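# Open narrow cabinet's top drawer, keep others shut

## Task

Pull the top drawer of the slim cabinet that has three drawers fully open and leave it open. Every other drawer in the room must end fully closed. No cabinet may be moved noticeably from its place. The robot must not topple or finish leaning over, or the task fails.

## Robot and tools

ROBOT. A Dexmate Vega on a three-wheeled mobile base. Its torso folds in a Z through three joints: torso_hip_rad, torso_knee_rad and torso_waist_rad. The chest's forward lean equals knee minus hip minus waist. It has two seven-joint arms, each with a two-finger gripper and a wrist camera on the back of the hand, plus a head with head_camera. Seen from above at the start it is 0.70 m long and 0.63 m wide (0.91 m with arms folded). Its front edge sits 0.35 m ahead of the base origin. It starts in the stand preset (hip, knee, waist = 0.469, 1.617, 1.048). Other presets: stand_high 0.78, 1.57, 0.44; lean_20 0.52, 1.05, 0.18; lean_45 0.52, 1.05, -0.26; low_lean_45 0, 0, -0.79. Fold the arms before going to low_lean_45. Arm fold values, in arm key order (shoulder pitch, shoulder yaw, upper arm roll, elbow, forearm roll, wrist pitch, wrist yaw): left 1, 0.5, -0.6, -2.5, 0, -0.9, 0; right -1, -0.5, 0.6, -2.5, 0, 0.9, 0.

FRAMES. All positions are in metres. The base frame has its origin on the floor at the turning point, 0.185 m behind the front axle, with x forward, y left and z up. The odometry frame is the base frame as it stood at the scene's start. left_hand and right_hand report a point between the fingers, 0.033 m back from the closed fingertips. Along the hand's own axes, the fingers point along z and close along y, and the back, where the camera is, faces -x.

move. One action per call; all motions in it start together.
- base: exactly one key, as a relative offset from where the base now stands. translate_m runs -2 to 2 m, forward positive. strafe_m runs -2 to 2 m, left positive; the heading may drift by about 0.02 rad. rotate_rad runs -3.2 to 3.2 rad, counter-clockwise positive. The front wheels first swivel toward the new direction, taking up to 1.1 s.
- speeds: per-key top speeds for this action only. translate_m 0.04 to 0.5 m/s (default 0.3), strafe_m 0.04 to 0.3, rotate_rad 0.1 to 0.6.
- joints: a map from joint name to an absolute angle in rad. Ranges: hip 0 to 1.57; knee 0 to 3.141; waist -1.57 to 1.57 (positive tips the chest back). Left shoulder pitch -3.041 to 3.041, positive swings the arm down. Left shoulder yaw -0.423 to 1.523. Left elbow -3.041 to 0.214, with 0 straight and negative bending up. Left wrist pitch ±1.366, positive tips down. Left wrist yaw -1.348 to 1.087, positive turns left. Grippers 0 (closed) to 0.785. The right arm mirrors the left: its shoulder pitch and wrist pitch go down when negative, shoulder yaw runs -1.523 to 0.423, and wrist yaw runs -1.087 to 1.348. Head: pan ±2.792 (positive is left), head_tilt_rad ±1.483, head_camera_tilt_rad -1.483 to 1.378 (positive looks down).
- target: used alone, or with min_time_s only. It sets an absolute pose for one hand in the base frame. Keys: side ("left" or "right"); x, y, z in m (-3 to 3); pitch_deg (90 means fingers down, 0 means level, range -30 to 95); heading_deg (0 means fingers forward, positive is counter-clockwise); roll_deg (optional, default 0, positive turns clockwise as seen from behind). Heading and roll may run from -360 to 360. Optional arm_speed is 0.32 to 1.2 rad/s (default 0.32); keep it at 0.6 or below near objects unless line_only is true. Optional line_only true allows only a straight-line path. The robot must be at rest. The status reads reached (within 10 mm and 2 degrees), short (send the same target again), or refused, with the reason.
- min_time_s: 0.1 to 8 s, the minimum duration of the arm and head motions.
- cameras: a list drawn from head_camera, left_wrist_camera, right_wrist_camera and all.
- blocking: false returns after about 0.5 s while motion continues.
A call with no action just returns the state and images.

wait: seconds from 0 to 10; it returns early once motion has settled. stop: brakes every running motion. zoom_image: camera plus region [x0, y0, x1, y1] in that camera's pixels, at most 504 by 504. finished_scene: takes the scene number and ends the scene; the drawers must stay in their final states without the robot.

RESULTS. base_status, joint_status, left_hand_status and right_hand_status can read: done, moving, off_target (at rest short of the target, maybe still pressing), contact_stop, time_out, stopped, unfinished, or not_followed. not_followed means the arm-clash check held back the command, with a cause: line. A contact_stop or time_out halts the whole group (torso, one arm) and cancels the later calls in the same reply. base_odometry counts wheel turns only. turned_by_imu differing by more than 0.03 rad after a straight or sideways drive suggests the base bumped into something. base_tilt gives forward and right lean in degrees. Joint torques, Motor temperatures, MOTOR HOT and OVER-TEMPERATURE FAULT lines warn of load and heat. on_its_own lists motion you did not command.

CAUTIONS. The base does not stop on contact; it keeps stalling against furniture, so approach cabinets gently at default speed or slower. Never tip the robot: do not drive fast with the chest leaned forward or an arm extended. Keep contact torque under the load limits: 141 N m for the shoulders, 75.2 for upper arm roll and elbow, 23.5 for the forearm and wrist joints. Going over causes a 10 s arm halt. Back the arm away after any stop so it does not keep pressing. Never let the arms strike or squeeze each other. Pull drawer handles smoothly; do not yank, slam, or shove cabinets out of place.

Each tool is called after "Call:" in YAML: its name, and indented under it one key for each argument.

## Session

Call:
move:
  joints: {"left_shoulder_pitch_rad": 1.685, "left_shoulder_yaw_rad": 0.629, "left_upper_arm_roll_rad": 0.258, "left_elbow_rad": -2.165, "left_forearm_roll_rad": 1.122, "left_wrist_pitch_rad": 0.523, "left_wrist_yaw_rad": -0.174, "left_gripper_rad": 0.25, "right_shoulder_pitch_rad": -1.808, "right_shoulder_yaw_rad": -0.308, "right_upper_arm_roll_rad": 0.229, "right_elbow_rad": -2.359, "right_forearm_roll_rad": 0.41, "right_wrist_pitch_rad": -0.475, "right_wrist_yaw_rad": -0.071}
  blocking: false
  cameras: ["head_camera"]

Scene clock: 0.50 s.
Joint torques (N m): left_arm=[-2.13 3.03 2.19 -3.87 0.36 -1.76 -0.35] | right_arm=[3.34 -2.57 4.23 -4.63 0.55 1.88 -0.47]
Motor temperatures (°C): left_arm=[31 31 31 26 40 35 41] | right_arm=[29 27 32 31 36 36 33]
move: moving
base_odometry: x=+0.000 y=+0.000 heading=+0.000
turned_by_wheels: +0.000
turned_by_imu: +0.000
base_tilt: forward=+0.0 right=+0.7
base_status: not commanded
joint_positions: torso_hip_rad=+0.469 torso_knee_rad=+1.617 torso_waist_rad=+1.048 left_shoulder_pitch_rad=+2.175 left_shoulder_yaw_rad=+0.035 left_upper_arm_roll_rad=+0.004 left_elbow_rad=-1.120 left_forearm_roll_rad=+0.054 left_wrist_pitch_rad=-0.448 left_wrist_yaw_rad=-0.005 left_gripper_rad=+0.250 right_shoulder_pitch_rad=-2.191 right_shoulder_yaw_rad=+0.002 right_upper_arm_roll_rad=-0.002 right_elbow_rad=-1.156 right_forearm_roll_rad=+0.004 right_wrist_pitch_rad=+0.451 right_wrist_yaw_rad=-0.021 right_gripper_rad=+0.005 head_pan_rad=+0.000 head_tilt_rad=+0.000 head_camera_tilt_rad=+0.000
joint_status: left_shoulder_pitch_rad moving; left_shoulder_yaw_rad moving; left_upper_arm_roll_rad moving; left_elbow_rad moving; left_forearm_roll_rad moving; left_wrist_pitch_rad moving; left_wrist_yaw_rad moving; left_gripper_rad moving; right_shoulder_pitch_rad moving; right_shoulder_yaw_rad moving; right_upper_arm_roll_rad moving; right_elbow_rad moving; right_forearm_roll_rad moving; right_wrist_pitch_rad moving; right_wrist_yaw_rad moving
chest: x=-0.0111 y=+0.0000 z=+1.4155 quat_wxyz=(+0.999, +0.000, +0.050, +0.000)
left_hand: x=+0.1923 y=+0.2311 z=+0.6223 quat_wxyz=(+0.418, +0.045, +0.907, +0.003) pitch_deg=+40.6 heading_deg=-2.5 roll_deg=+3.2 back=up
right_hand: x=+0.1992 y=-0.2348 z=+0.6334 quat_wxyz=(+0.429, +0.007, +0.903, -0.008) pitch_deg=+39.2 heading_deg=-1.6 roll_deg=-0.7 back=up

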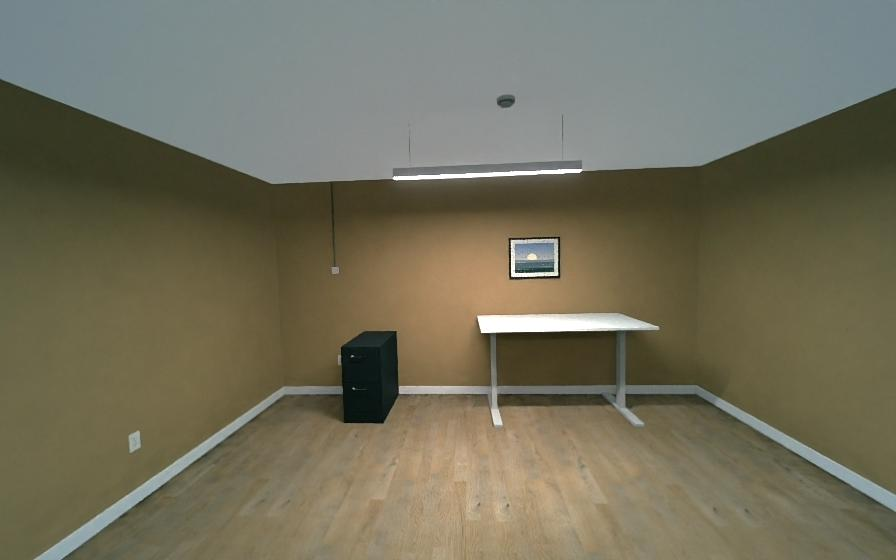

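Call:
move:
  joints: {"head_pan_rad": -1.7, "head_camera_tilt_rad": 0.2}
  blocking: false

Call:
wait:
  seconds: 0.9
  cameras: ["head_camera"]

Call:
move:
  joints: {"head_pan_rad": 1.6, "head_camera_tilt_rad": 0.2}
  cameras: ["head_camera"]

Scene clock: 1.43 s.
Joint torques (N m): left_arm=[-6.54 3.54 1.09 -5.5 0.07 -1.83 -0.06] | right_arm=[7.32 -3.77 5.43 -6.35 0.59 2.05 -0.41]
earlier move: done
move: moving
base_odometry: x=+0.000 y=+0.000 heading=+0.000
turned_by_wheels: +0.000
turned_by_imu: +0.000
base_tilt: forward=+0.0 right=+0.7
base_status: not commanded
joint_positions: torso_hip_rad=+0.469 torso_knee_rad=+1.617 torso_waist_rad=+1.048 left_shoulder_pitch_rad=+2.061 left_shoulder_yaw_rad=+0.174 left_upper_arm_roll_rad=+0.064 left_elbow_rad=-1.363 left_forearm_roll_rad=+0.302 left_wrist_pitch_rad=-0.222 left_wrist_yaw_rad=-0.045 left_gripper_rad=+0.250 right_shoulder_pitch_rad=-2.111 right_shoulder_yaw_rad=-0.063 right_upper_arm_roll_rad=+0.046 right_elbow_rad=-1.405 right_forearm_roll_rad=+0.088 right_wrist_pitch_rad=+0.258 right_wrist_yaw_rad=-0.032 right_gripper_rad=+0.005 head_pan_rad=-0.474 head_tilt_rad=+0.000 head_camera_tilt_rad=+0.200
joint_status: left_shoulder_pitch_rad moving; left_shoulder_yaw_rad moving; left_upper_arm_roll_rad moving; left_elbow_rad moving; left_forearm_roll_rad moving; left_wrist_pitch_rad moving; left_wrist_yaw_rad moving; right_shoulder_pitch_rad moving; right_shoulder_yaw_rad moving; right_upper_arm_roll_rad moving; right_elbow_rad moving; right_forearm_roll_rad moving; right_wrist_pitch_rad moving; right_wrist_yaw_rad moving; head_pan_rad moving; head_camera_tilt_rad moving; the others done
chest: x=-0.0111 y=+0.0000 z=+1.4155 quat_wxyz=(+0.999, +0.000, +0.050, +0.000)
left_hand: x=+0.3295 y=+0.2130 z=+0.6780 quat_wxyz=(+0.457, +0.245, +0.854, +0.034) pitch_deg=+35.4 heading_deg=-11.8 roll_deg=+20.2 back=up
right_hand: x=+0.3321 y=-0.3007 z=+0.7058 quat_wxyz=(+0.490, +0.031, +0.870, -0.037) pitch_deg=+31.1 heading_deg=-6.3 roll_deg=-2.2 back=up
pictures: none

Scene clock: 2.33 s.
Joint torques (N m): left_arm=[-11.63 4.81 -0.82 -7.19 0.25 -1.46 0.29] | right_arm=[11.79 -4.18 6.56 -7.55 0.46 2.3 -0.47]
earlier move: moving
base_odometry: x=+0.000 y=+0.000 heading=+0.000
turned_by_wheels: +0.000
turned_by_imu: +0.000
base_tilt: forward=+0.0 right=+0.7
base_status: not commanded
joint_positions: torso_hip_rad=+0.469 torso_knee_rad=+1.617 torso_waist_rad=+1.048 left_shoulder_pitch_rad=+1.935 left_shoulder_yaw_rad=+0.327 left_upper_arm_roll_rad=+0.128 left_elbow_rad=-1.640 left_forearm_roll_rad=+0.585 left_wrist_pitch_rad=+0.034 left_wrist_yaw_rad=-0.087 left_gripper_rad=+0.250 right_shoulder_pitch_rad=-2.024 right_shoulder_yaw_rad=-0.133 right_upper_arm_roll_rad=+0.098 right_elbow_rad=-1.688 right_forearm_roll_rad=+0.181 right_wrist_pitch_rad=+0.043 right_wrist_yaw_rad=-0.043 right_gripper_rad=+0.005 head_pan_rad=-1.678 head_tilt_rad=+0.000 head_camera_tilt_rad=+0.200
joint_status: left_shoulder_pitch_rad moving; left_shoulder_yaw_rad moving; left_upper_arm_roll_rad moving; left_elbow_rad moving; left_forearm_roll_rad moving; left_wrist_pitch_rad moving; left_wrist_yaw_rad moving; right_shoulder_pitch_rad moving; right_shoulder_yaw_rad moving; right_upper_arm_roll_rad moving; right_elbow_rad moving; right_forearm_roll_rad moving; right_wrist_pitch_rad moving; right_wrist_yaw_rad moving; head_pan_rad moving; head_camera_tilt_rad moving; the others done
chest: x=-0.0111 y=+0.0000 z=+1.4155 quat_wxyz=(+0.999, +0.000, +0.050, +0.000)
left_hand: x=+0.4611 y=+0.2245 z=+0.7797 quat_wxyz=(+0.476, +0.421, +0.756, +0.154) pitch_deg=+29.9 heading_deg=-11.2 roll_deg=+47.0 back=up
right_hand: x=+0.4559 y=-0.3445 z=+0.8279 quat_wxyz=(+0.560, +0.049, +0.826, -0.043) pitch_deg=+21.7 heading_deg=-7.7 roll_deg=-1.0 back=up
wait: 0.90 s; no rest

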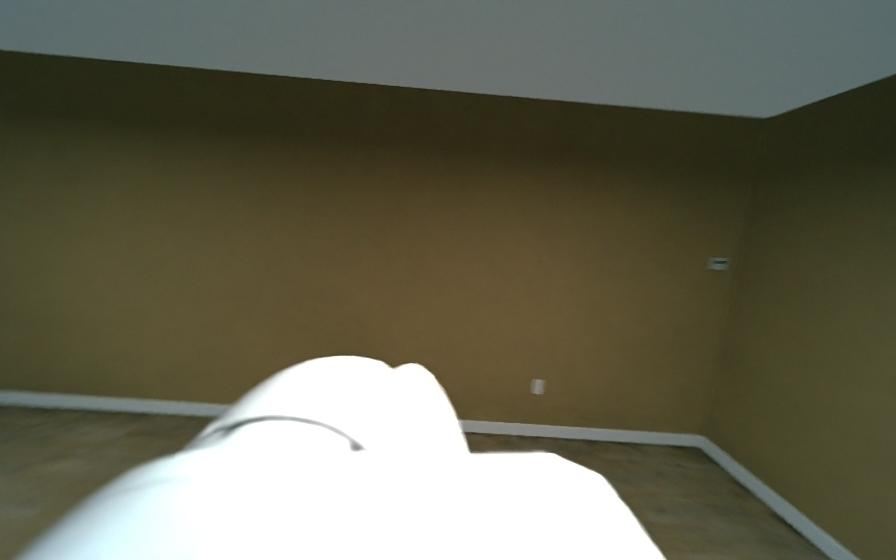

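Scene clock: 5.47 s.
Joint torques (N m): left_arm=[-18.13 5.78 -4.7 -7.55 1.59 -0.17 0.69] | right_arm=[17.92 -5.2 8.24 -7.92 0.4 2.36 -0.42]
move: done
base_odometry: x=+0.000 y=+0.000 heading=+0.000
turned_by_wheels: +0.000
turned_by_imu: +0.000
base_tilt: forward=+0.1 right=+0.8
base_status: not commanded
joint_positions: torso_hip_rad=+0.469 torso_knee_rad=+1.617 torso_waist_rad=+1.048 left_shoulder_pitch_rad=+1.686 left_shoulder_yaw_rad=+0.628 left_upper_arm_roll_rad=+0.257 left_elbow_rad=-2.164 left_forearm_roll_rad=+1.121 left_wrist_pitch_rad=+0.522 left_wrist_yaw_rad=-0.174 left_gripper_rad=+0.250 right_shoulder_pitch_rad=-1.810 right_shoulder_yaw_rad=-0.307 right_upper_arm_roll_rad=+0.228 right_elbow_rad=-2.355 right_forearm_roll_rad=+0.408 right_wrist_pitch_rad=-0.472 right_wrist_yaw_rad=-0.071 right_gripper_rad=+0.005 head_pan_rad=+1.600 head_tilt_rad=+0.000 head_camera_tilt_rad=+0.200
joint_status: all done
chest: x=-0.0111 y=+0.0000 z=+1.4155 quat_wxyz=(+0.999, +0.000, +0.050, +0.000)
left_hand: x=+0.6144 y=+0.2596 z=+1.1512 quat_wxyz=(+0.501, +0.500, +0.502, +0.497) pitch_deg=+0.2 heading_deg=-0.1 roll_deg=+89.7
right_hand: x=+0.5849 y=-0.3202 z=+1.1993 quat_wxyz=(+0.706, +0.001, +0.709, +0.000) pitch_deg=+0.2 heading_deg=-0.1 roll_deg=+0.1 back=up

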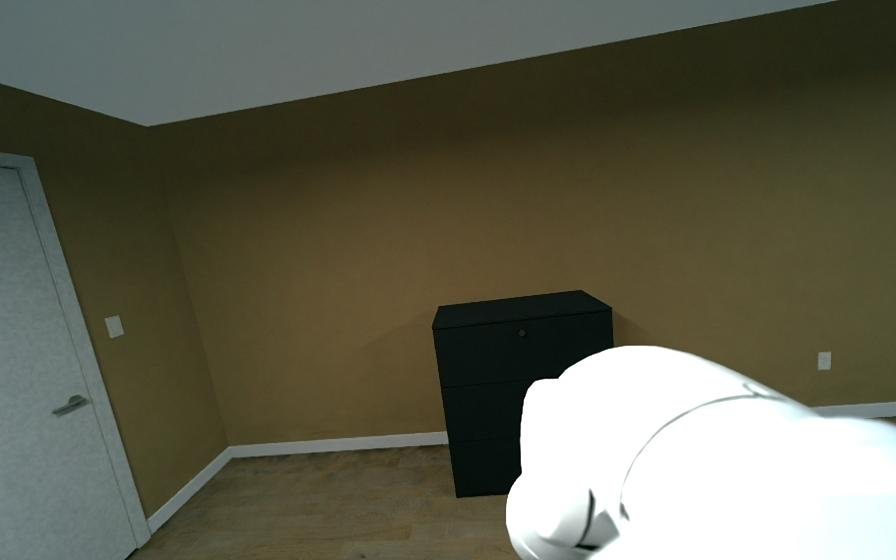

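Call:
move:
  base: {"rotate_rad": -1.6}
  joints: {"head_pan_rad": 0, "head_camera_tilt_rad": 0.5}
  cameras: ["head_camera"]

Scene clock: 10.47 s.
Joint torques (N m): left_arm=[-17.24 6.08 -5.08 -7.06 1.58 -0.48 0.75] | right_arm=[17.61 -4.91 7.96 -8.08 0.39 2.35 -0.26]
move: done
base_odometry: x=+0.002 y=+0.001 heading=-1.605
turned_by_wheels: -1.605
turned_by_imu: -1.596
base_tilt: forward=+0.1 right=+0.8
base_status: done
joint_positions: torso_hip_rad=+0.469 torso_knee_rad=+1.617 torso_waist_rad=+1.048 left_shoulder_pitch_rad=+1.685 left_shoulder_yaw_rad=+0.629 left_upper_arm_roll_rad=+0.258 left_elbow_rad=-2.165 left_forearm_roll_rad=+1.122 left_wrist_pitch_rad=+0.523 left_wrist_yaw_rad=-0.174 left_gripper_rad=+0.250 right_shoulder_pitch_rad=-1.808 right_shoulder_yaw_rad=-0.308 right_upper_arm_roll_rad=+0.229 right_elbow_rad=-2.359 right_forearm_roll_rad=+0.410 right_wrist_pitch_rad=-0.475 right_wrist_yaw_rad=-0.071 right_gripper_rad=+0.005 head_pan_rad=+0.000 head_tilt_rad=+0.000 head_camera_tilt_rad=+0.500
joint_status: all done
chest: x=-0.0111 y=+0.0000 z=+1.4155 quat_wxyz=(+0.999, +0.000, +0.050, +0.000)
left_hand: x=+0.6145 y=+0.2596 z=+1.1524 quat_wxyz=(+0.501, +0.500, +0.501, +0.498) pitch_deg=+0.1 heading_deg=-0.1 roll_deg=+89.8
right_hand: x=+0.5849 y=-0.3197 z=+1.2015 quat_wxyz=(+0.706, +0.000, +0.708, +0.000) pitch_deg=+0.1 heading_deg=+0.0 roll_deg=+0.1 back=up

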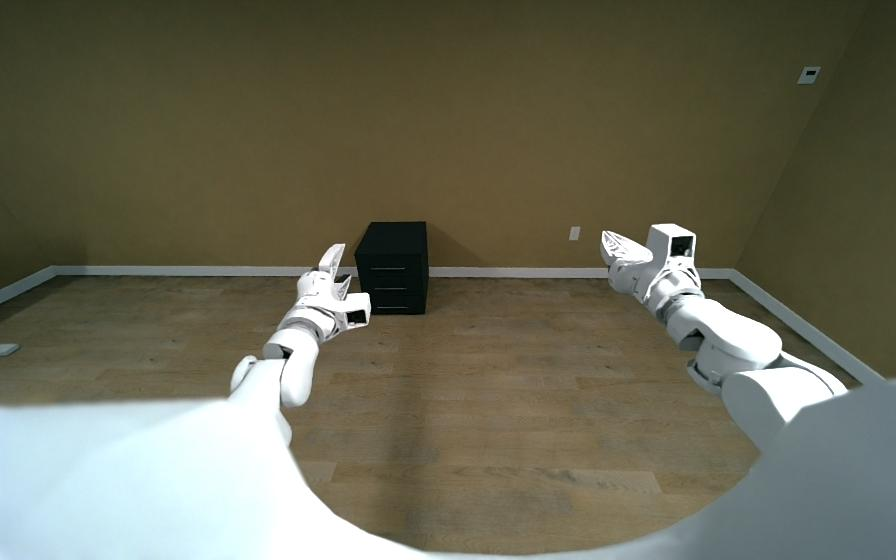

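Call:
zoom_image:
  camera: "head_camera"
  region: [320, 200, 480, 340]

Scaled by 3.150 from the camera's image (finer frame: 960x600).

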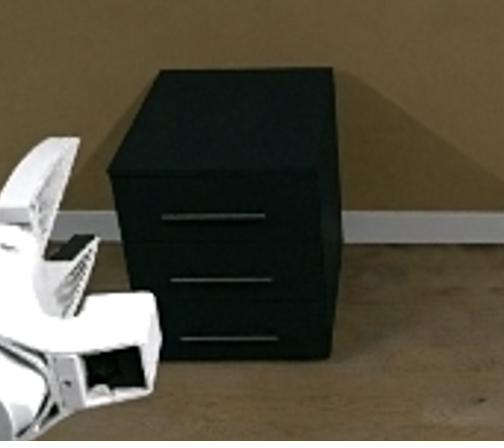

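Call:
move:
  base: {"strafe_m": 0.19}
  cameras: ["head_camera"]

Call:
zoom_image:
  camera: "head_camera"
  region: [340, 200, 500, 340]

Scene clock: 14.13 s.
Joint torques (N m): left_arm=[-17.11 5.62 -5.34 -6.81 1.56 -0.56 0.74] | right_arm=[17.27 -4.55 7.55 -7.92 0.37 1.85 -0.25]
move: done
base_odometry: x=+0.191 y=-0.005 heading=-1.600
turned_by_wheels: +0.005
turned_by_imu: +0.002
base_tilt: forward=+0.1 right=+0.7
base_status: done
joint_positions: torso_hip_rad=+0.469 torso_knee_rad=+1.617 torso_waist_rad=+1.048 left_shoulder_pitch_rad=+1.685 left_shoulder_yaw_rad=+0.629 left_upper_arm_roll_rad=+0.258 left_elbow_rad=-2.165 left_forearm_roll_rad=+1.122 left_wrist_pitch_rad=+0.523 left_wrist_yaw_rad=-0.174 left_gripper_rad=+0.250 right_shoulder_pitch_rad=-1.808 right_shoulder_yaw_rad=-0.308 right_upper_arm_roll_rad=+0.229 right_elbow_rad=-2.359 right_forearm_roll_rad=+0.410 right_wrist_pitch_rad=-0.475 right_wrist_yaw_rad=-0.071 right_gripper_rad=+0.005 head_pan_rad=+0.000 head_tilt_rad=+0.000 head_camera_tilt_rad=+0.500
joint_status: not commanded
chest: x=-0.0111 y=+0.0000 z=+1.4155 quat_wxyz=(+0.999, +0.000, +0.050, +0.000)
left_hand: x=+0.6145 y=+0.2596 z=+1.1523 quat_wxyz=(+0.501, +0.500, +0.501, +0.498) pitch_deg=+0.1 heading_deg=-0.1 roll_deg=+89.8
right_hand: x=+0.5850 y=-0.3197 z=+1.2015 quat_wxyz=(+0.706, +0.000, +0.708, +0.000) pitch_deg=+0.1 heading_deg=+0.0 roll_deg=+0.1 back=up

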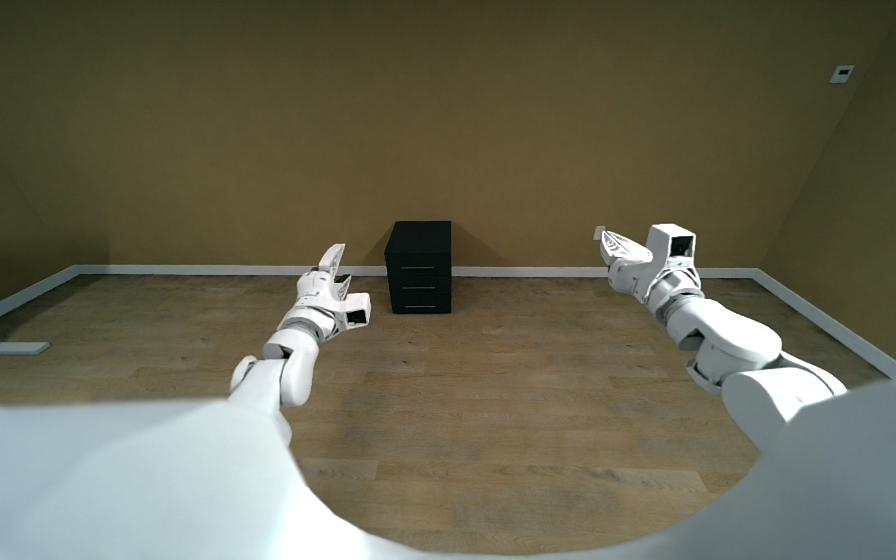

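Scaled by 3.150 from the camera's image (finer frame: 960x600).

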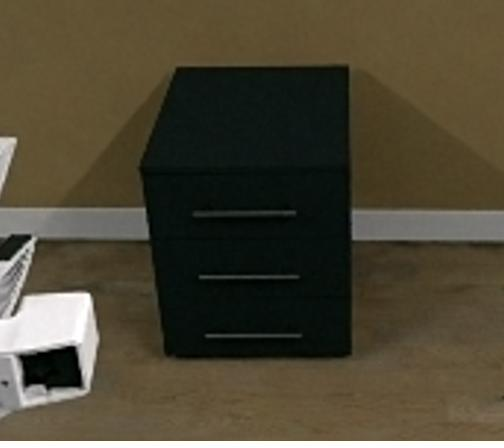

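Call:
move:
  base: {"translate_m": 0.88}
  joints: {"torso_hip_rad": 0.12, "torso_knee_rad": 0.62, "torso_waist_rad": -0.25, "left_shoulder_pitch_rad": 0.963, "left_shoulder_yaw_rad": 0.311, "left_upper_arm_roll_rad": 0.529, "left_elbow_rad": -1.507, "left_forearm_roll_rad": 1.182, "left_wrist_pitch_rad": 0.478, "left_wrist_yaw_rad": -0.169, "left_gripper_rad": 0.22, "head_camera_tilt_rad": 0.4}
  min_time_s: 3.6
  cameras: ["head_camera", "left_wrist_camera"]

Scene clock: 20.90 s.
Joint torques (N m): left_arm=[-17.35 -2.55 -0.62 -6.07 1.34 -0.94 1.01] | right_arm=[5.62 -3 7.03 -7.92 0.34 1.66 -0.23]
move: done
base_odometry: x=+0.166 y=-0.885 heading=-1.600
turned_by_wheels: -0.001
turned_by_imu: -0.003
base_tilt: forward=+0.1 right=+0.7
base_status: done
joint_positions: torso_hip_rad=+0.120 torso_knee_rad=+0.620 torso_waist_rad=-0.250 left_shoulder_pitch_rad=+0.963 left_shoulder_yaw_rad=+0.311 left_upper_arm_roll_rad=+0.529 left_elbow_rad=-1.507 left_forearm_roll_rad=+1.182 left_wrist_pitch_rad=+0.478 left_wrist_yaw_rad=-0.169 left_gripper_rad=+0.220 right_shoulder_pitch_rad=-1.808 right_shoulder_yaw_rad=-0.308 right_upper_arm_roll_rad=+0.229 right_elbow_rad=-2.359 right_forearm_roll_rad=+0.410 right_wrist_pitch_rad=-0.475 right_wrist_yaw_rad=-0.071 right_gripper_rad=+0.005 head_pan_rad=+0.000 head_tilt_rad=+0.000 head_camera_tilt_rad=+0.400
joint_status: all done
chest: x=+0.0982 y=+0.0000 z=+1.0788 quat_wxyz=(+0.930, +0.000, +0.366, +0.000)
left_hand: x=+0.6500 y=+0.1750 z=+0.4421 quat_wxyz=(+0.343, +0.618, +0.618, +0.343) pitch_deg=+31.9 heading_deg=+0.0 roll_deg=+90.0
right_hand: x=+0.4432 y=-0.3197 z=+0.5477 quat_wxyz=(+0.443, +0.001, +0.896, +0.000) pitch_deg=+37.4 heading_deg=+0.0 roll_deg=+0.1 back=up

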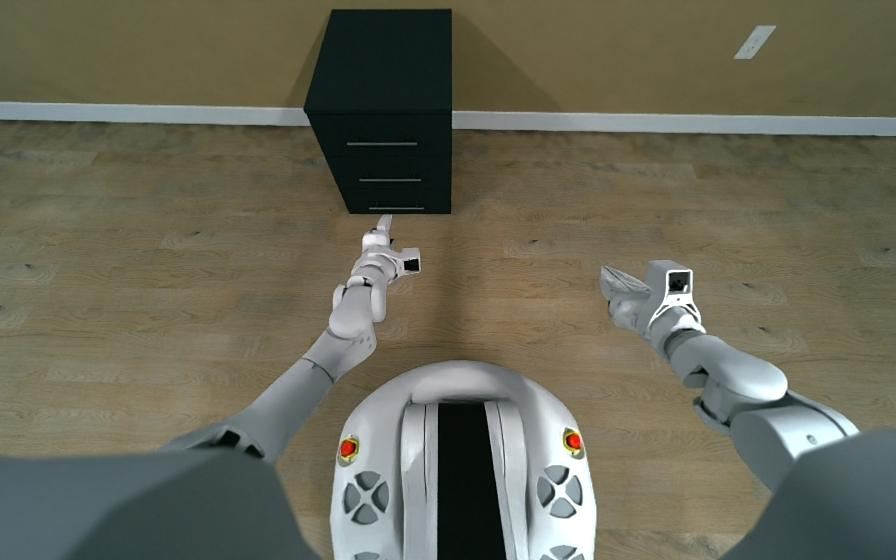

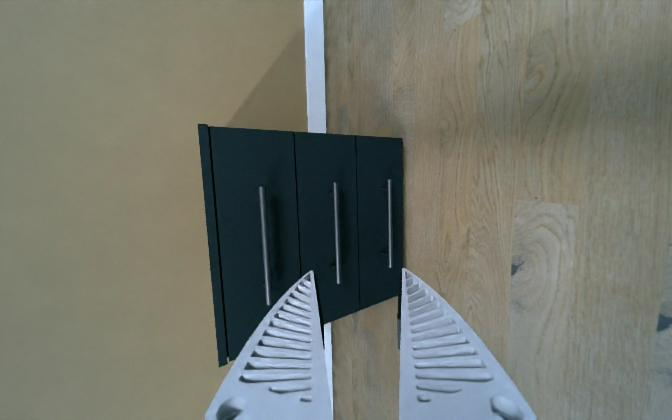

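Call:
move:
  target: {"side": "left", "x": 0.66, "y": 0.213, "z": 0.437, "pitch_deg": 32, "heading_deg": 0, "roll_deg": 90}

Call:
move:
  base: {"translate_m": 0.25}
  cameras: ["left_wrist_camera", "head_camera"]

Scene clock: 23.77 s.
Joint torques (N m): left_arm=[-17.55 4 -8.08 -5.79 0.74 -0.93 1.01] | right_arm=[5.81 -2.9 7.08 -7.89 0.28 1.46 -0.22]
move: done
base_odometry: x=+0.166 y=-0.885 heading=-1.600
turned_by_wheels: +0.000
turned_by_imu: +0.000
base_tilt: forward=+0.0 right=+0.8
base_status: not commanded
joint_positions: torso_hip_rad=+0.120 torso_knee_rad=+0.620 torso_waist_rad=-0.250 left_shoulder_pitch_rad=+0.952 left_shoulder_yaw_rad=+0.364 left_upper_arm_roll_rad=+0.481 left_elbow_rad=-1.476 left_forearm_roll_rad=+1.126 left_wrist_pitch_rad=+0.407 left_wrist_yaw_rad=-0.149 left_gripper_rad=+0.220 right_shoulder_pitch_rad=-1.808 right_shoulder_yaw_rad=-0.308 right_upper_arm_roll_rad=+0.229 right_elbow_rad=-2.359 right_forearm_roll_rad=+0.410 right_wrist_pitch_rad=-0.475 right_wrist_yaw_rad=-0.071 right_gripper_rad=+0.005 head_pan_rad=+0.000 head_tilt_rad=+0.000 head_camera_tilt_rad=+0.400
joint_status: not commanded
chest: x=+0.0982 y=+0.0000 z=+1.0788 quat_wxyz=(+0.930, +0.000, +0.366, +0.000)
left_hand: x=+0.6592 y=+0.2109 z=+0.4369 quat_wxyz=(+0.343, +0.619, +0.618, +0.343) pitch_deg=+32.0 heading_deg=+0.0 roll_deg=+90.0
left_hand_status: reached (straight line, planned for 0.6 s): 2 mm and 0.0 deg off.
right_hand: x=+0.4432 y=-0.3197 z=+0.5477 quat_wxyz=(+0.443, +0.001, +0.896, +0.000) pitch_deg=+37.4 heading_deg=+0.0 roll_deg=+0.1 back=up
pictures: none

Scene clock: 26.13 s.
Joint torques (N m): left_arm=[-16.73 4.34 -8.02 -5.71 0.67 -0.89 1] | right_arm=[5.81 -3.02 7.17 -7.95 0.28 1.4 -0.21]
move: done
base_odometry: x=+0.159 y=-1.134 heading=-1.601
turned_by_wheels: -0.001
turned_by_imu: -0.001
base_tilt: forward=+0.1 right=+0.8
base_status: done
joint_positions: torso_hip_rad=+0.120 torso_knee_rad=+0.620 torso_waist_rad=-0.250 left_shoulder_pitch_rad=+0.951 left_shoulder_yaw_rad=+0.366 left_upper_arm_roll_rad=+0.478 left_elbow_rad=-1.474 left_forearm_roll_rad=+1.123 left_wrist_pitch_rad=+0.404 left_wrist_yaw_rad=-0.148 left_gripper_rad=+0.220 right_shoulder_pitch_rad=-1.808 right_shoulder_yaw_rad=-0.308 right_upper_arm_roll_rad=+0.229 right_elbow_rad=-2.359 right_forearm_roll_rad=+0.410 right_wrist_pitch_rad=-0.475 right_wrist_yaw_rad=-0.071 right_gripper_rad=+0.005 head_pan_rad=+0.000 head_tilt_rad=+0.000 head_camera_tilt_rad=+0.400
joint_status: not commanded
chest: x=+0.0982 y=+0.0000 z=+1.0788 quat_wxyz=(+0.930, +0.000, +0.366, +0.000)
left_hand: x=+0.6597 y=+0.2128 z=+0.4367 quat_wxyz=(+0.343, +0.619, +0.619, +0.343) pitch_deg=+32.0 heading_deg=+0.0 roll_deg=+90.0
right_hand: x=+0.4432 y=-0.3197 z=+0.5476 quat_wxyz=(+0.443, +0.001, +0.896, +0.000) pitch_deg=+37.4 heading_deg=+0.0 roll_deg=+0.1 back=up
pictures: head_camera, left_wrist_camera

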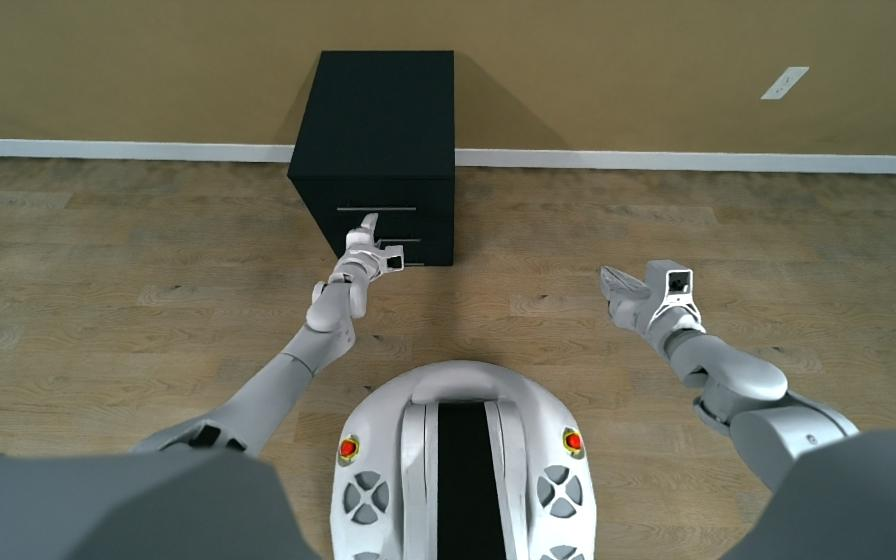

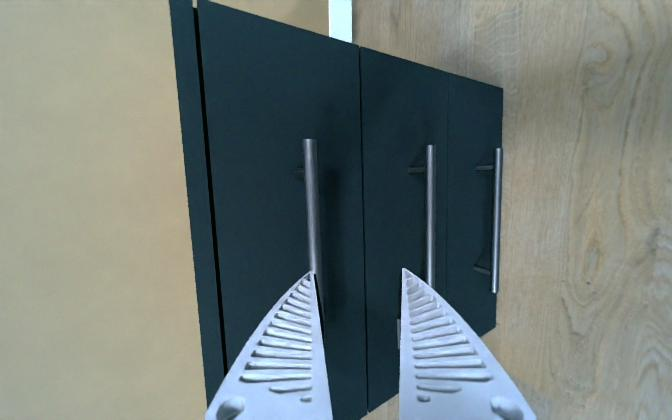

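Call:
move:
  base: {"translate_m": 0.055}
  cameras: ["left_wrist_camera"]

Scene clock: 27.93 s.
Joint torques (N m): left_arm=[-16.62 3.95 -7.76 -5.87 0.68 -0.81 0.99] | right_arm=[5.59 -3.1 7.08 -7.91 0.31 1.41 -0.19]
move: done
base_odometry: x=+0.157 y=-1.189 heading=-1.602
turned_by_wheels: -0.001
turned_by_imu: -0.001
base_tilt: forward=+0.1 right=+0.8
base_status: done
joint_positions: torso_hip_rad=+0.120 torso_knee_rad=+0.620 torso_waist_rad=-0.250 left_shoulder_pitch_rad=+0.951 left_shoulder_yaw_rad=+0.366 left_upper_arm_roll_rad=+0.478 left_elbow_rad=-1.474 left_forearm_roll_rad=+1.123 left_wrist_pitch_rad=+0.404 left_wrist_yaw_rad=-0.148 left_gripper_rad=+0.220 right_shoulder_pitch_rad=-1.808 right_shoulder_yaw_rad=-0.308 right_upper_arm_roll_rad=+0.229 right_elbow_rad=-2.359 right_forearm_roll_rad=+0.410 right_wrist_pitch_rad=-0.475 right_wrist_yaw_rad=-0.071 right_gripper_rad=+0.005 head_pan_rad=+0.000 head_tilt_rad=+0.000 head_camera_tilt_rad=+0.400
joint_status: not commanded
chest: x=+0.0982 y=+0.0000 z=+1.0788 quat_wxyz=(+0.930, +0.000, +0.366, +0.000)
left_hand: x=+0.6597 y=+0.2128 z=+0.4367 quat_wxyz=(+0.343, +0.619, +0.619, +0.343) pitch_deg=+32.0 heading_deg=+0.0 roll_deg=+90.0
right_hand: x=+0.4432 y=-0.3197 z=+0.5476 quat_wxyz=(+0.443, +0.001, +0.896, +0.000) pitch_deg=+37.4 heading_deg=+0.0 roll_deg=+0.1 back=up

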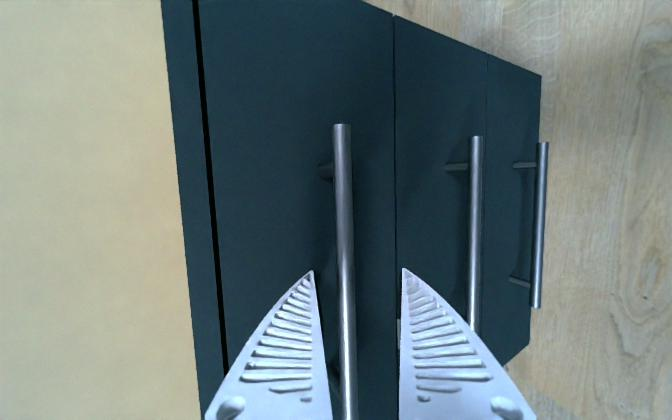

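Call:
move:
  base: {"translate_m": 0.027}
  cameras: ["left_wrist_camera"]

Call:
move:
  joints: {"left_gripper_rad": 0.0}
  cameras: ["left_wrist_camera"]

Scene clock: 29.43 s.
Joint torques (N m): left_arm=[-16.98 4 -7.8 -4.99 0.57 -0.8 0.34] | right_arm=[5.41 -3.13 7.08 -7.81 0.33 1.33 -0.2]
move: done
base_odometry: x=+0.156 y=-1.216 heading=-1.602
turned_by_wheels: +0.000
turned_by_imu: +0.000
base_tilt: forward=+0.1 right=+0.8
base_status: done
joint_positions: torso_hip_rad=+0.120 torso_knee_rad=+0.620 torso_waist_rad=-0.250 left_shoulder_pitch_rad=+0.951 left_shoulder_yaw_rad=+0.366 left_upper_arm_roll_rad=+0.478 left_elbow_rad=-1.474 left_forearm_roll_rad=+1.123 left_wrist_pitch_rad=+0.404 left_wrist_yaw_rad=-0.148 left_gripper_rad=+0.220 right_shoulder_pitch_rad=-1.808 right_shoulder_yaw_rad=-0.308 right_upper_arm_roll_rad=+0.229 right_elbow_rad=-2.359 right_forearm_roll_rad=+0.410 right_wrist_pitch_rad=-0.475 right_wrist_yaw_rad=-0.071 right_gripper_rad=+0.005 head_pan_rad=+0.000 head_tilt_rad=+0.000 head_camera_tilt_rad=+0.400
joint_status: not commanded
chest: x=+0.0980 y=+0.0000 z=+1.0788 quat_wxyz=(+0.931, +0.000, +0.366, +0.000)
left_hand: x=+0.6598 y=+0.2128 z=+0.4370 quat_wxyz=(+0.343, +0.619, +0.618, +0.343) pitch_deg=+32.0 heading_deg=+0.0 roll_deg=+90.0
right_hand: x=+0.4432 y=-0.3197 z=+0.5478 quat_wxyz=(+0.443, +0.001, +0.896, +0.000) pitch_deg=+37.4 heading_deg=+0.0 roll_deg=+0.1 back=up

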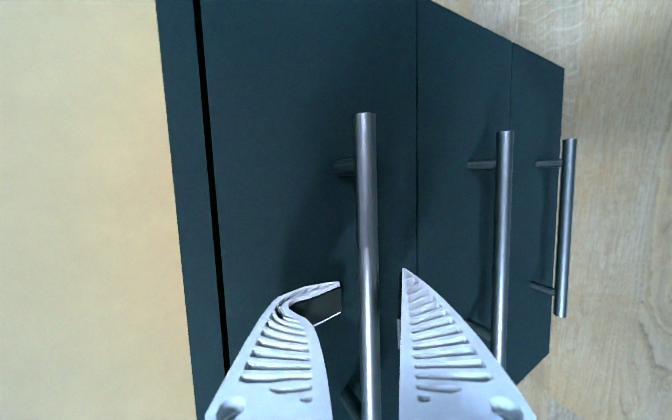

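Scene clock: 30.23 s.
Joint torques (N m): left_arm=[-20.4 3.79 -7.75 -9.94 2.29 -0.79 2.73] | right_arm=[5.61 -3.4 7.09 -7.83 0.34 1.36 -0.17]
move: done
base_odometry: x=+0.156 y=-1.216 heading=-1.602
turned_by_wheels: +0.000
turned_by_imu: +0.000
base_tilt: forward=+0.1 right=+0.8
base_status: not commanded
joint_positions: torso_hip_rad=+0.120 torso_knee_rad=+0.620 torso_waist_rad=-0.250 left_shoulder_pitch_rad=+0.951 left_shoulder_yaw_rad=+0.366 left_upper_arm_roll_rad=+0.478 left_elbow_rad=-1.473 left_forearm_roll_rad=+1.123 left_wrist_pitch_rad=+0.404 left_wrist_yaw_rad=-0.149 left_gripper_rad=+0.000 right_shoulder_pitch_rad=-1.808 right_shoulder_yaw_rad=-0.308 right_upper_arm_roll_rad=+0.229 right_elbow_rad=-2.359 right_forearm_roll_rad=+0.410 right_wrist_pitch_rad=-0.475 right_wrist_yaw_rad=-0.071 right_gripper_rad=+0.005 head_pan_rad=+0.000 head_tilt_rad=+0.000 head_camera_tilt_rad=+0.400
joint_status: all done
chest: x=+0.0982 y=+0.0000 z=+1.0788 quat_wxyz=(+0.930, +0.000, +0.366, +0.000)
left_hand: x=+0.6594 y=+0.2129 z=+0.4362 quat_wxyz=(+0.342, +0.619, +0.619, +0.342) pitch_deg=+32.1 heading_deg=+0.0 roll_deg=+90.0
right_hand: x=+0.4432 y=-0.3197 z=+0.5476 quat_wxyz=(+0.443, +0.001, +0.896, +0.000) pitch_deg=+37.4 heading_deg=+0.0 roll_deg=+0.1 back=up

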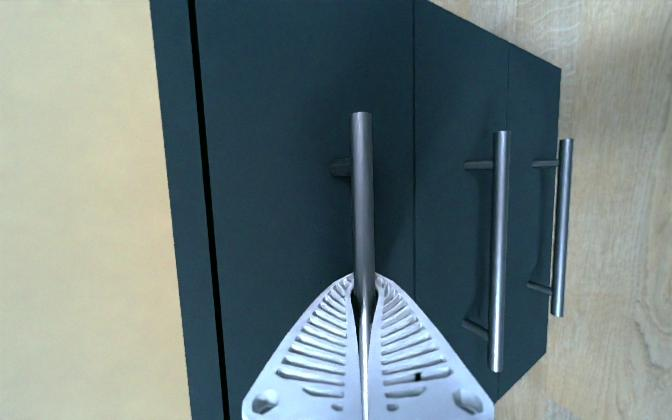

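Call:
move:
  base: {"translate_m": -0.12}
  speeds: {"translate_m": 0.08}
  cameras: ["left_wrist_camera"]

Scene clock: 32.67 s.
Joint torques (N m): left_arm=[-13.95 2.7 -5.95 -7.43 1.13 -1.39 1.12] | right_arm=[5.65 -3.64 7.1 -7.68 0.3 1.33 -0.13]
move: done
base_odometry: x=+0.160 y=-1.096 heading=-1.601
turned_by_wheels: +0.001
turned_by_imu: +0.002
base_tilt: forward=+0.1 right=+0.7
base_status: done
joint_positions: torso_hip_rad=+0.120 torso_knee_rad=+0.620 torso_waist_rad=-0.250 left_shoulder_pitch_rad=+0.951 left_shoulder_yaw_rad=+0.366 left_upper_arm_roll_rad=+0.478 left_elbow_rad=-1.474 left_forearm_roll_rad=+1.123 left_wrist_pitch_rad=+0.404 left_wrist_yaw_rad=-0.148 left_gripper_rad=+0.000 right_shoulder_pitch_rad=-1.808 right_shoulder_yaw_rad=-0.308 right_upper_arm_roll_rad=+0.229 right_elbow_rad=-2.359 right_forearm_roll_rad=+0.410 right_wrist_pitch_rad=-0.475 right_wrist_yaw_rad=-0.071 right_gripper_rad=+0.005 head_pan_rad=+0.000 head_tilt_rad=+0.000 head_camera_tilt_rad=+0.400
joint_status: not commanded
chest: x=+0.0982 y=+0.0000 z=+1.0788 quat_wxyz=(+0.930, +0.000, +0.366, +0.000)
left_hand: x=+0.6598 y=+0.2131 z=+0.4366 quat_wxyz=(+0.343, +0.619, +0.619, +0.343) pitch_deg=+32.0 heading_deg=+0.0 roll_deg=-90.0
right_hand: x=+0.4432 y=-0.3197 z=+0.5476 quat_wxyz=(+0.443, +0.001, +0.896, +0.000) pitch_deg=+37.4 heading_deg=+0.0 roll_deg=+0.1 back=up

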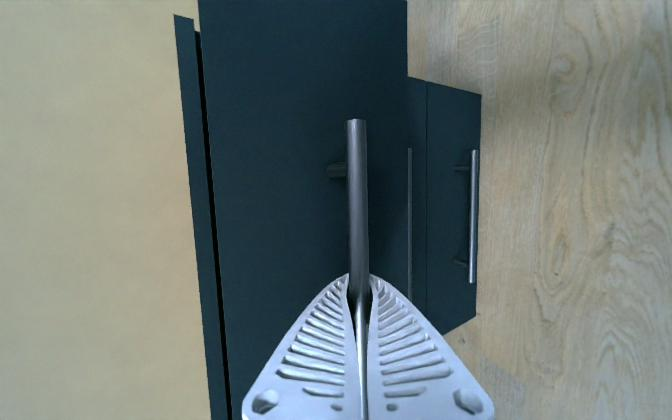

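Call:
move:
  base: {"translate_m": -0.22}
  speeds: {"translate_m": 0.12}
  cameras: ["left_wrist_camera"]

Call:
move:
  base: {"translate_m": -0.06}
  speeds: {"translate_m": 0.07}
  cameras: ["left_wrist_camera", "head_camera"]

Scene clock: 35.57 s.
Joint torques (N m): left_arm=[-13.29 -1.55 -0.53 -9.21 0.92 -3.66 1.06] | right_arm=[5.73 -3.84 7.22 -7.59 0.28 1.49 -0.14]
move: done
base_odometry: x=+0.166 y=-0.876 heading=-1.602
turned_by_wheels: -0.001
turned_by_imu: -0.002
base_tilt: forward=+0.1 right=+0.8
base_status: done
joint_positions: torso_hip_rad=+0.120 torso_knee_rad=+0.620 torso_waist_rad=-0.250 left_shoulder_pitch_rad=+0.951 left_shoulder_yaw_rad=+0.367 left_upper_arm_roll_rad=+0.478 left_elbow_rad=-1.473 left_forearm_roll_rad=+1.123 left_wrist_pitch_rad=+0.405 left_wrist_yaw_rad=-0.148 left_gripper_rad=+0.000 right_shoulder_pitch_rad=-1.808 right_shoulder_yaw_rad=-0.308 right_upper_arm_roll_rad=+0.229 right_elbow_rad=-2.359 right_forearm_roll_rad=+0.410 right_wrist_pitch_rad=-0.475 right_wrist_yaw_rad=-0.071 right_gripper_rad=+0.005 head_pan_rad=+0.000 head_tilt_rad=+0.000 head_camera_tilt_rad=+0.400
joint_status: not commanded
chest: x=+0.0982 y=+0.0000 z=+1.0788 quat_wxyz=(+0.930, +0.000, +0.366, +0.000)
left_hand: x=+0.6598 y=+0.2137 z=+0.4366 quat_wxyz=(+0.342, +0.618, +0.619, +0.343) pitch_deg=+32.0 heading_deg=+0.1 roll_deg=-89.9
right_hand: x=+0.4432 y=-0.3197 z=+0.5476 quat_wxyz=(+0.443, +0.001, +0.896, +0.000) pitch_deg=+37.4 heading_deg=+0.0 roll_deg=+0.1 back=up

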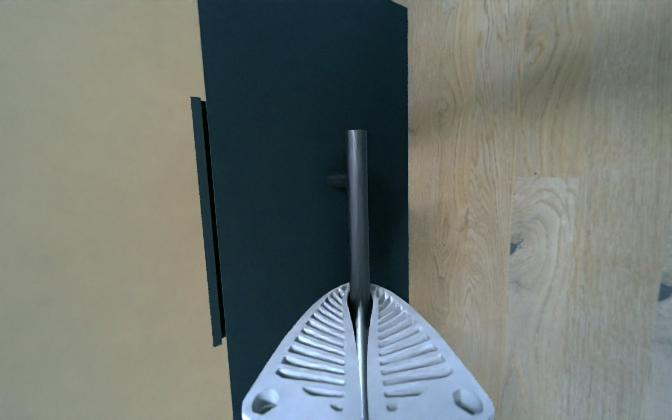

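Scene clock: 37.23 s.
Joint torques (N m): left_arm=[-3.65 -1.53 0.65 -3.28 -0.76 -1.64 -1.38] | right_arm=[5.75 -3.96 7.29 -7.59 0.28 1.56 -0.15]
move: done
base_odometry: x=+0.168 y=-0.817 heading=-1.603
turned_by_wheels: -0.001
turned_by_imu: -0.001
base_tilt: forward=+0.0 right=+0.8
base_status: done
joint_positions: torso_hip_rad=+0.120 torso_knee_rad=+0.620 torso_waist_rad=-0.250 left_shoulder_pitch_rad=+0.951 left_shoulder_yaw_rad=+0.367 left_upper_arm_roll_rad=+0.478 left_elbow_rad=-1.474 left_forearm_roll_rad=+1.123 left_wrist_pitch_rad=+0.404 left_wrist_yaw_rad=-0.147 left_gripper_rad=+0.000 right_shoulder_pitch_rad=-1.808 right_shoulder_yaw_rad=-0.308 right_upper_arm_roll_rad=+0.229 right_elbow_rad=-2.359 right_forearm_roll_rad=+0.410 right_wrist_pitch_rad=-0.475 right_wrist_yaw_rad=-0.071 right_gripper_rad=+0.005 head_pan_rad=+0.000 head_tilt_rad=+0.000 head_camera_tilt_rad=+0.400
joint_status: not commanded
chest: x=+0.0981 y=+0.0000 z=+1.0788 quat_wxyz=(+0.931, +0.000, +0.366, +0.000)
left_hand: x=+0.6604 y=+0.2134 z=+0.4376 quat_wxyz=(+0.343, +0.618, +0.618, +0.344) pitch_deg=+31.9 heading_deg=+0.1 roll_deg=-90.0
right_hand: x=+0.4432 y=-0.3197 z=+0.5477 quat_wxyz=(+0.443, +0.001, +0.896, +0.000) pitch_deg=+37.4 heading_deg=+0.0 roll_deg=+0.1 back=up
pictures: head_camera, left_wrist_camera

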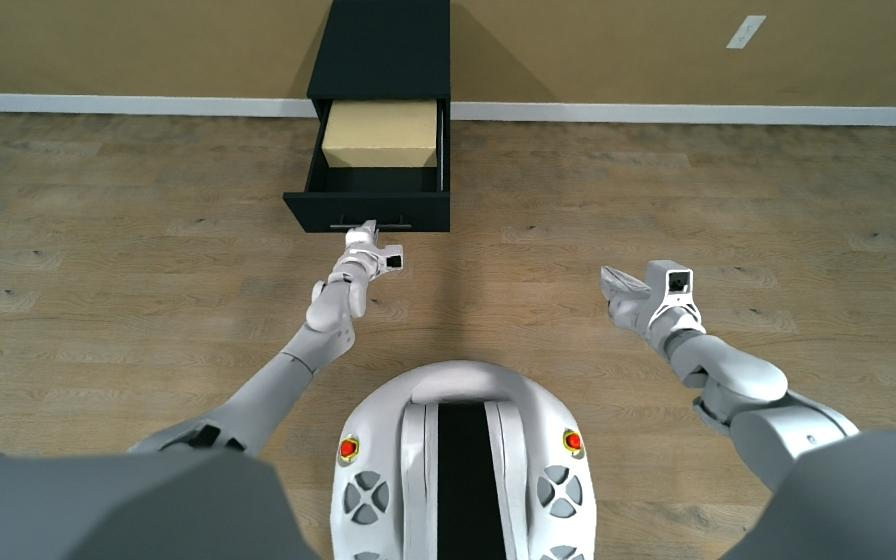

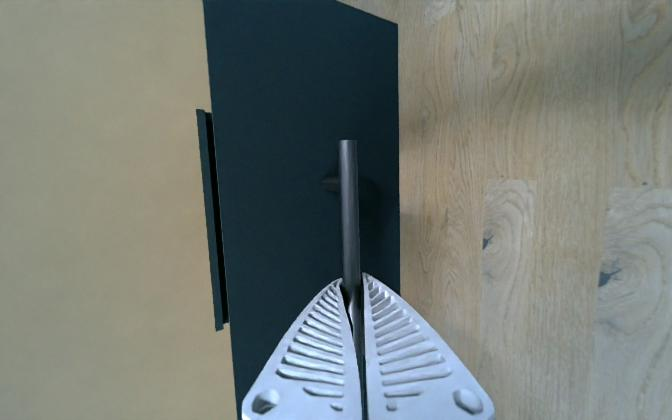

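Call:
move:
  base: {"translate_m": -0.04}
  speeds: {"translate_m": 0.06}
  cameras: ["left_wrist_camera", "head_camera"]

Scene clock: 38.60 s.
Joint torques (N m): left_arm=[-7.61 -0.22 -2.1 -5.66 0.67 -0.32 0.53] | right_arm=[5.77 -3.66 7.19 -7.53 0.28 1.63 -0.13]
move: done
base_odometry: x=+0.170 y=-0.777 heading=-1.604
turned_by_wheels: -0.001
turned_by_imu: -0.001
base_tilt: forward=+0.1 right=+0.8
base_status: done
joint_positions: torso_hip_rad=+0.120 torso_knee_rad=+0.620 torso_waist_rad=-0.250 left_shoulder_pitch_rad=+0.951 left_shoulder_yaw_rad=+0.367 left_upper_arm_roll_rad=+0.478 left_elbow_rad=-1.474 left_forearm_roll_rad=+1.123 left_wrist_pitch_rad=+0.404 left_wrist_yaw_rad=-0.148 left_gripper_rad=+0.000 right_shoulder_pitch_rad=-1.808 right_shoulder_yaw_rad=-0.308 right_upper_arm_roll_rad=+0.229 right_elbow_rad=-2.359 right_forearm_roll_rad=+0.410 right_wrist_pitch_rad=-0.475 right_wrist_yaw_rad=-0.071 right_gripper_rad=+0.005 head_pan_rad=+0.000 head_tilt_rad=+0.000 head_camera_tilt_rad=+0.400
joint_status: not commanded
chest: x=+0.0981 y=+0.0000 z=+1.0788 quat_wxyz=(+0.931, +0.000, +0.366, +0.000)
left_hand: x=+0.6601 y=+0.2132 z=+0.4371 quat_wxyz=(+0.343, +0.618, +0.618, +0.343) pitch_deg=+32.0 heading_deg=+0.0 roll_deg=-90.0
right_hand: x=+0.4432 y=-0.3197 z=+0.5477 quat_wxyz=(+0.443, +0.001, +0.896, +0.000) pitch_deg=+37.4 heading_deg=+0.0 roll_deg=+0.1 back=up
pictures: head_camera, left_wrist_camera

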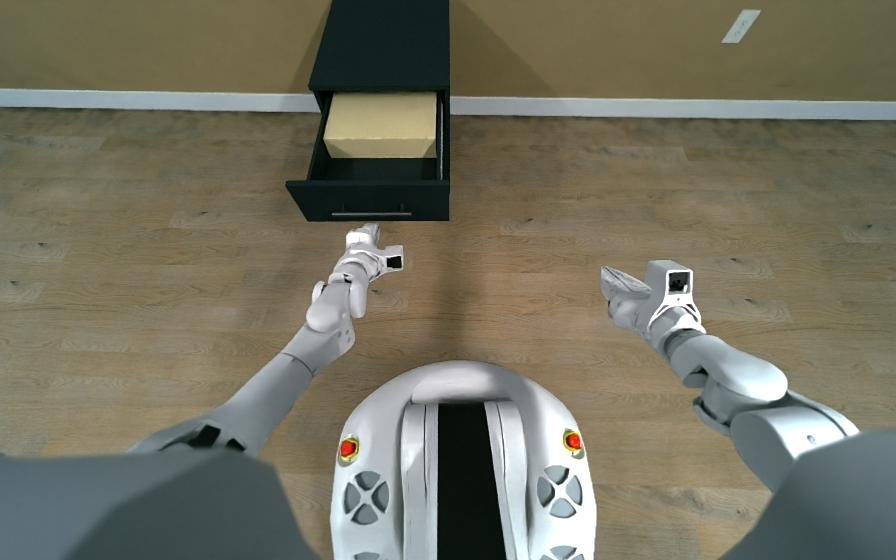

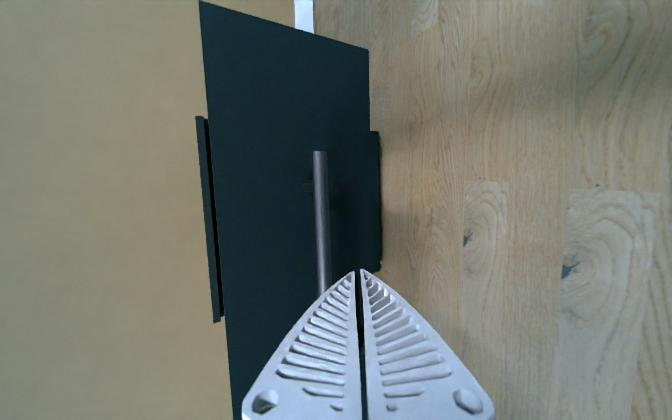

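Call:
zoom_image:
  camera: "head_camera"
  region: [270, 60, 470, 240]

Scaled by 2.520 from the camera's image (finer frame: 960x600).

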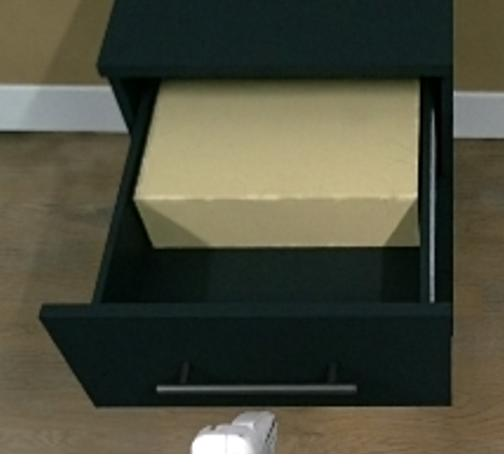

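Call:
finished_scene:
  scene: 3

The scene is finished: the task was done.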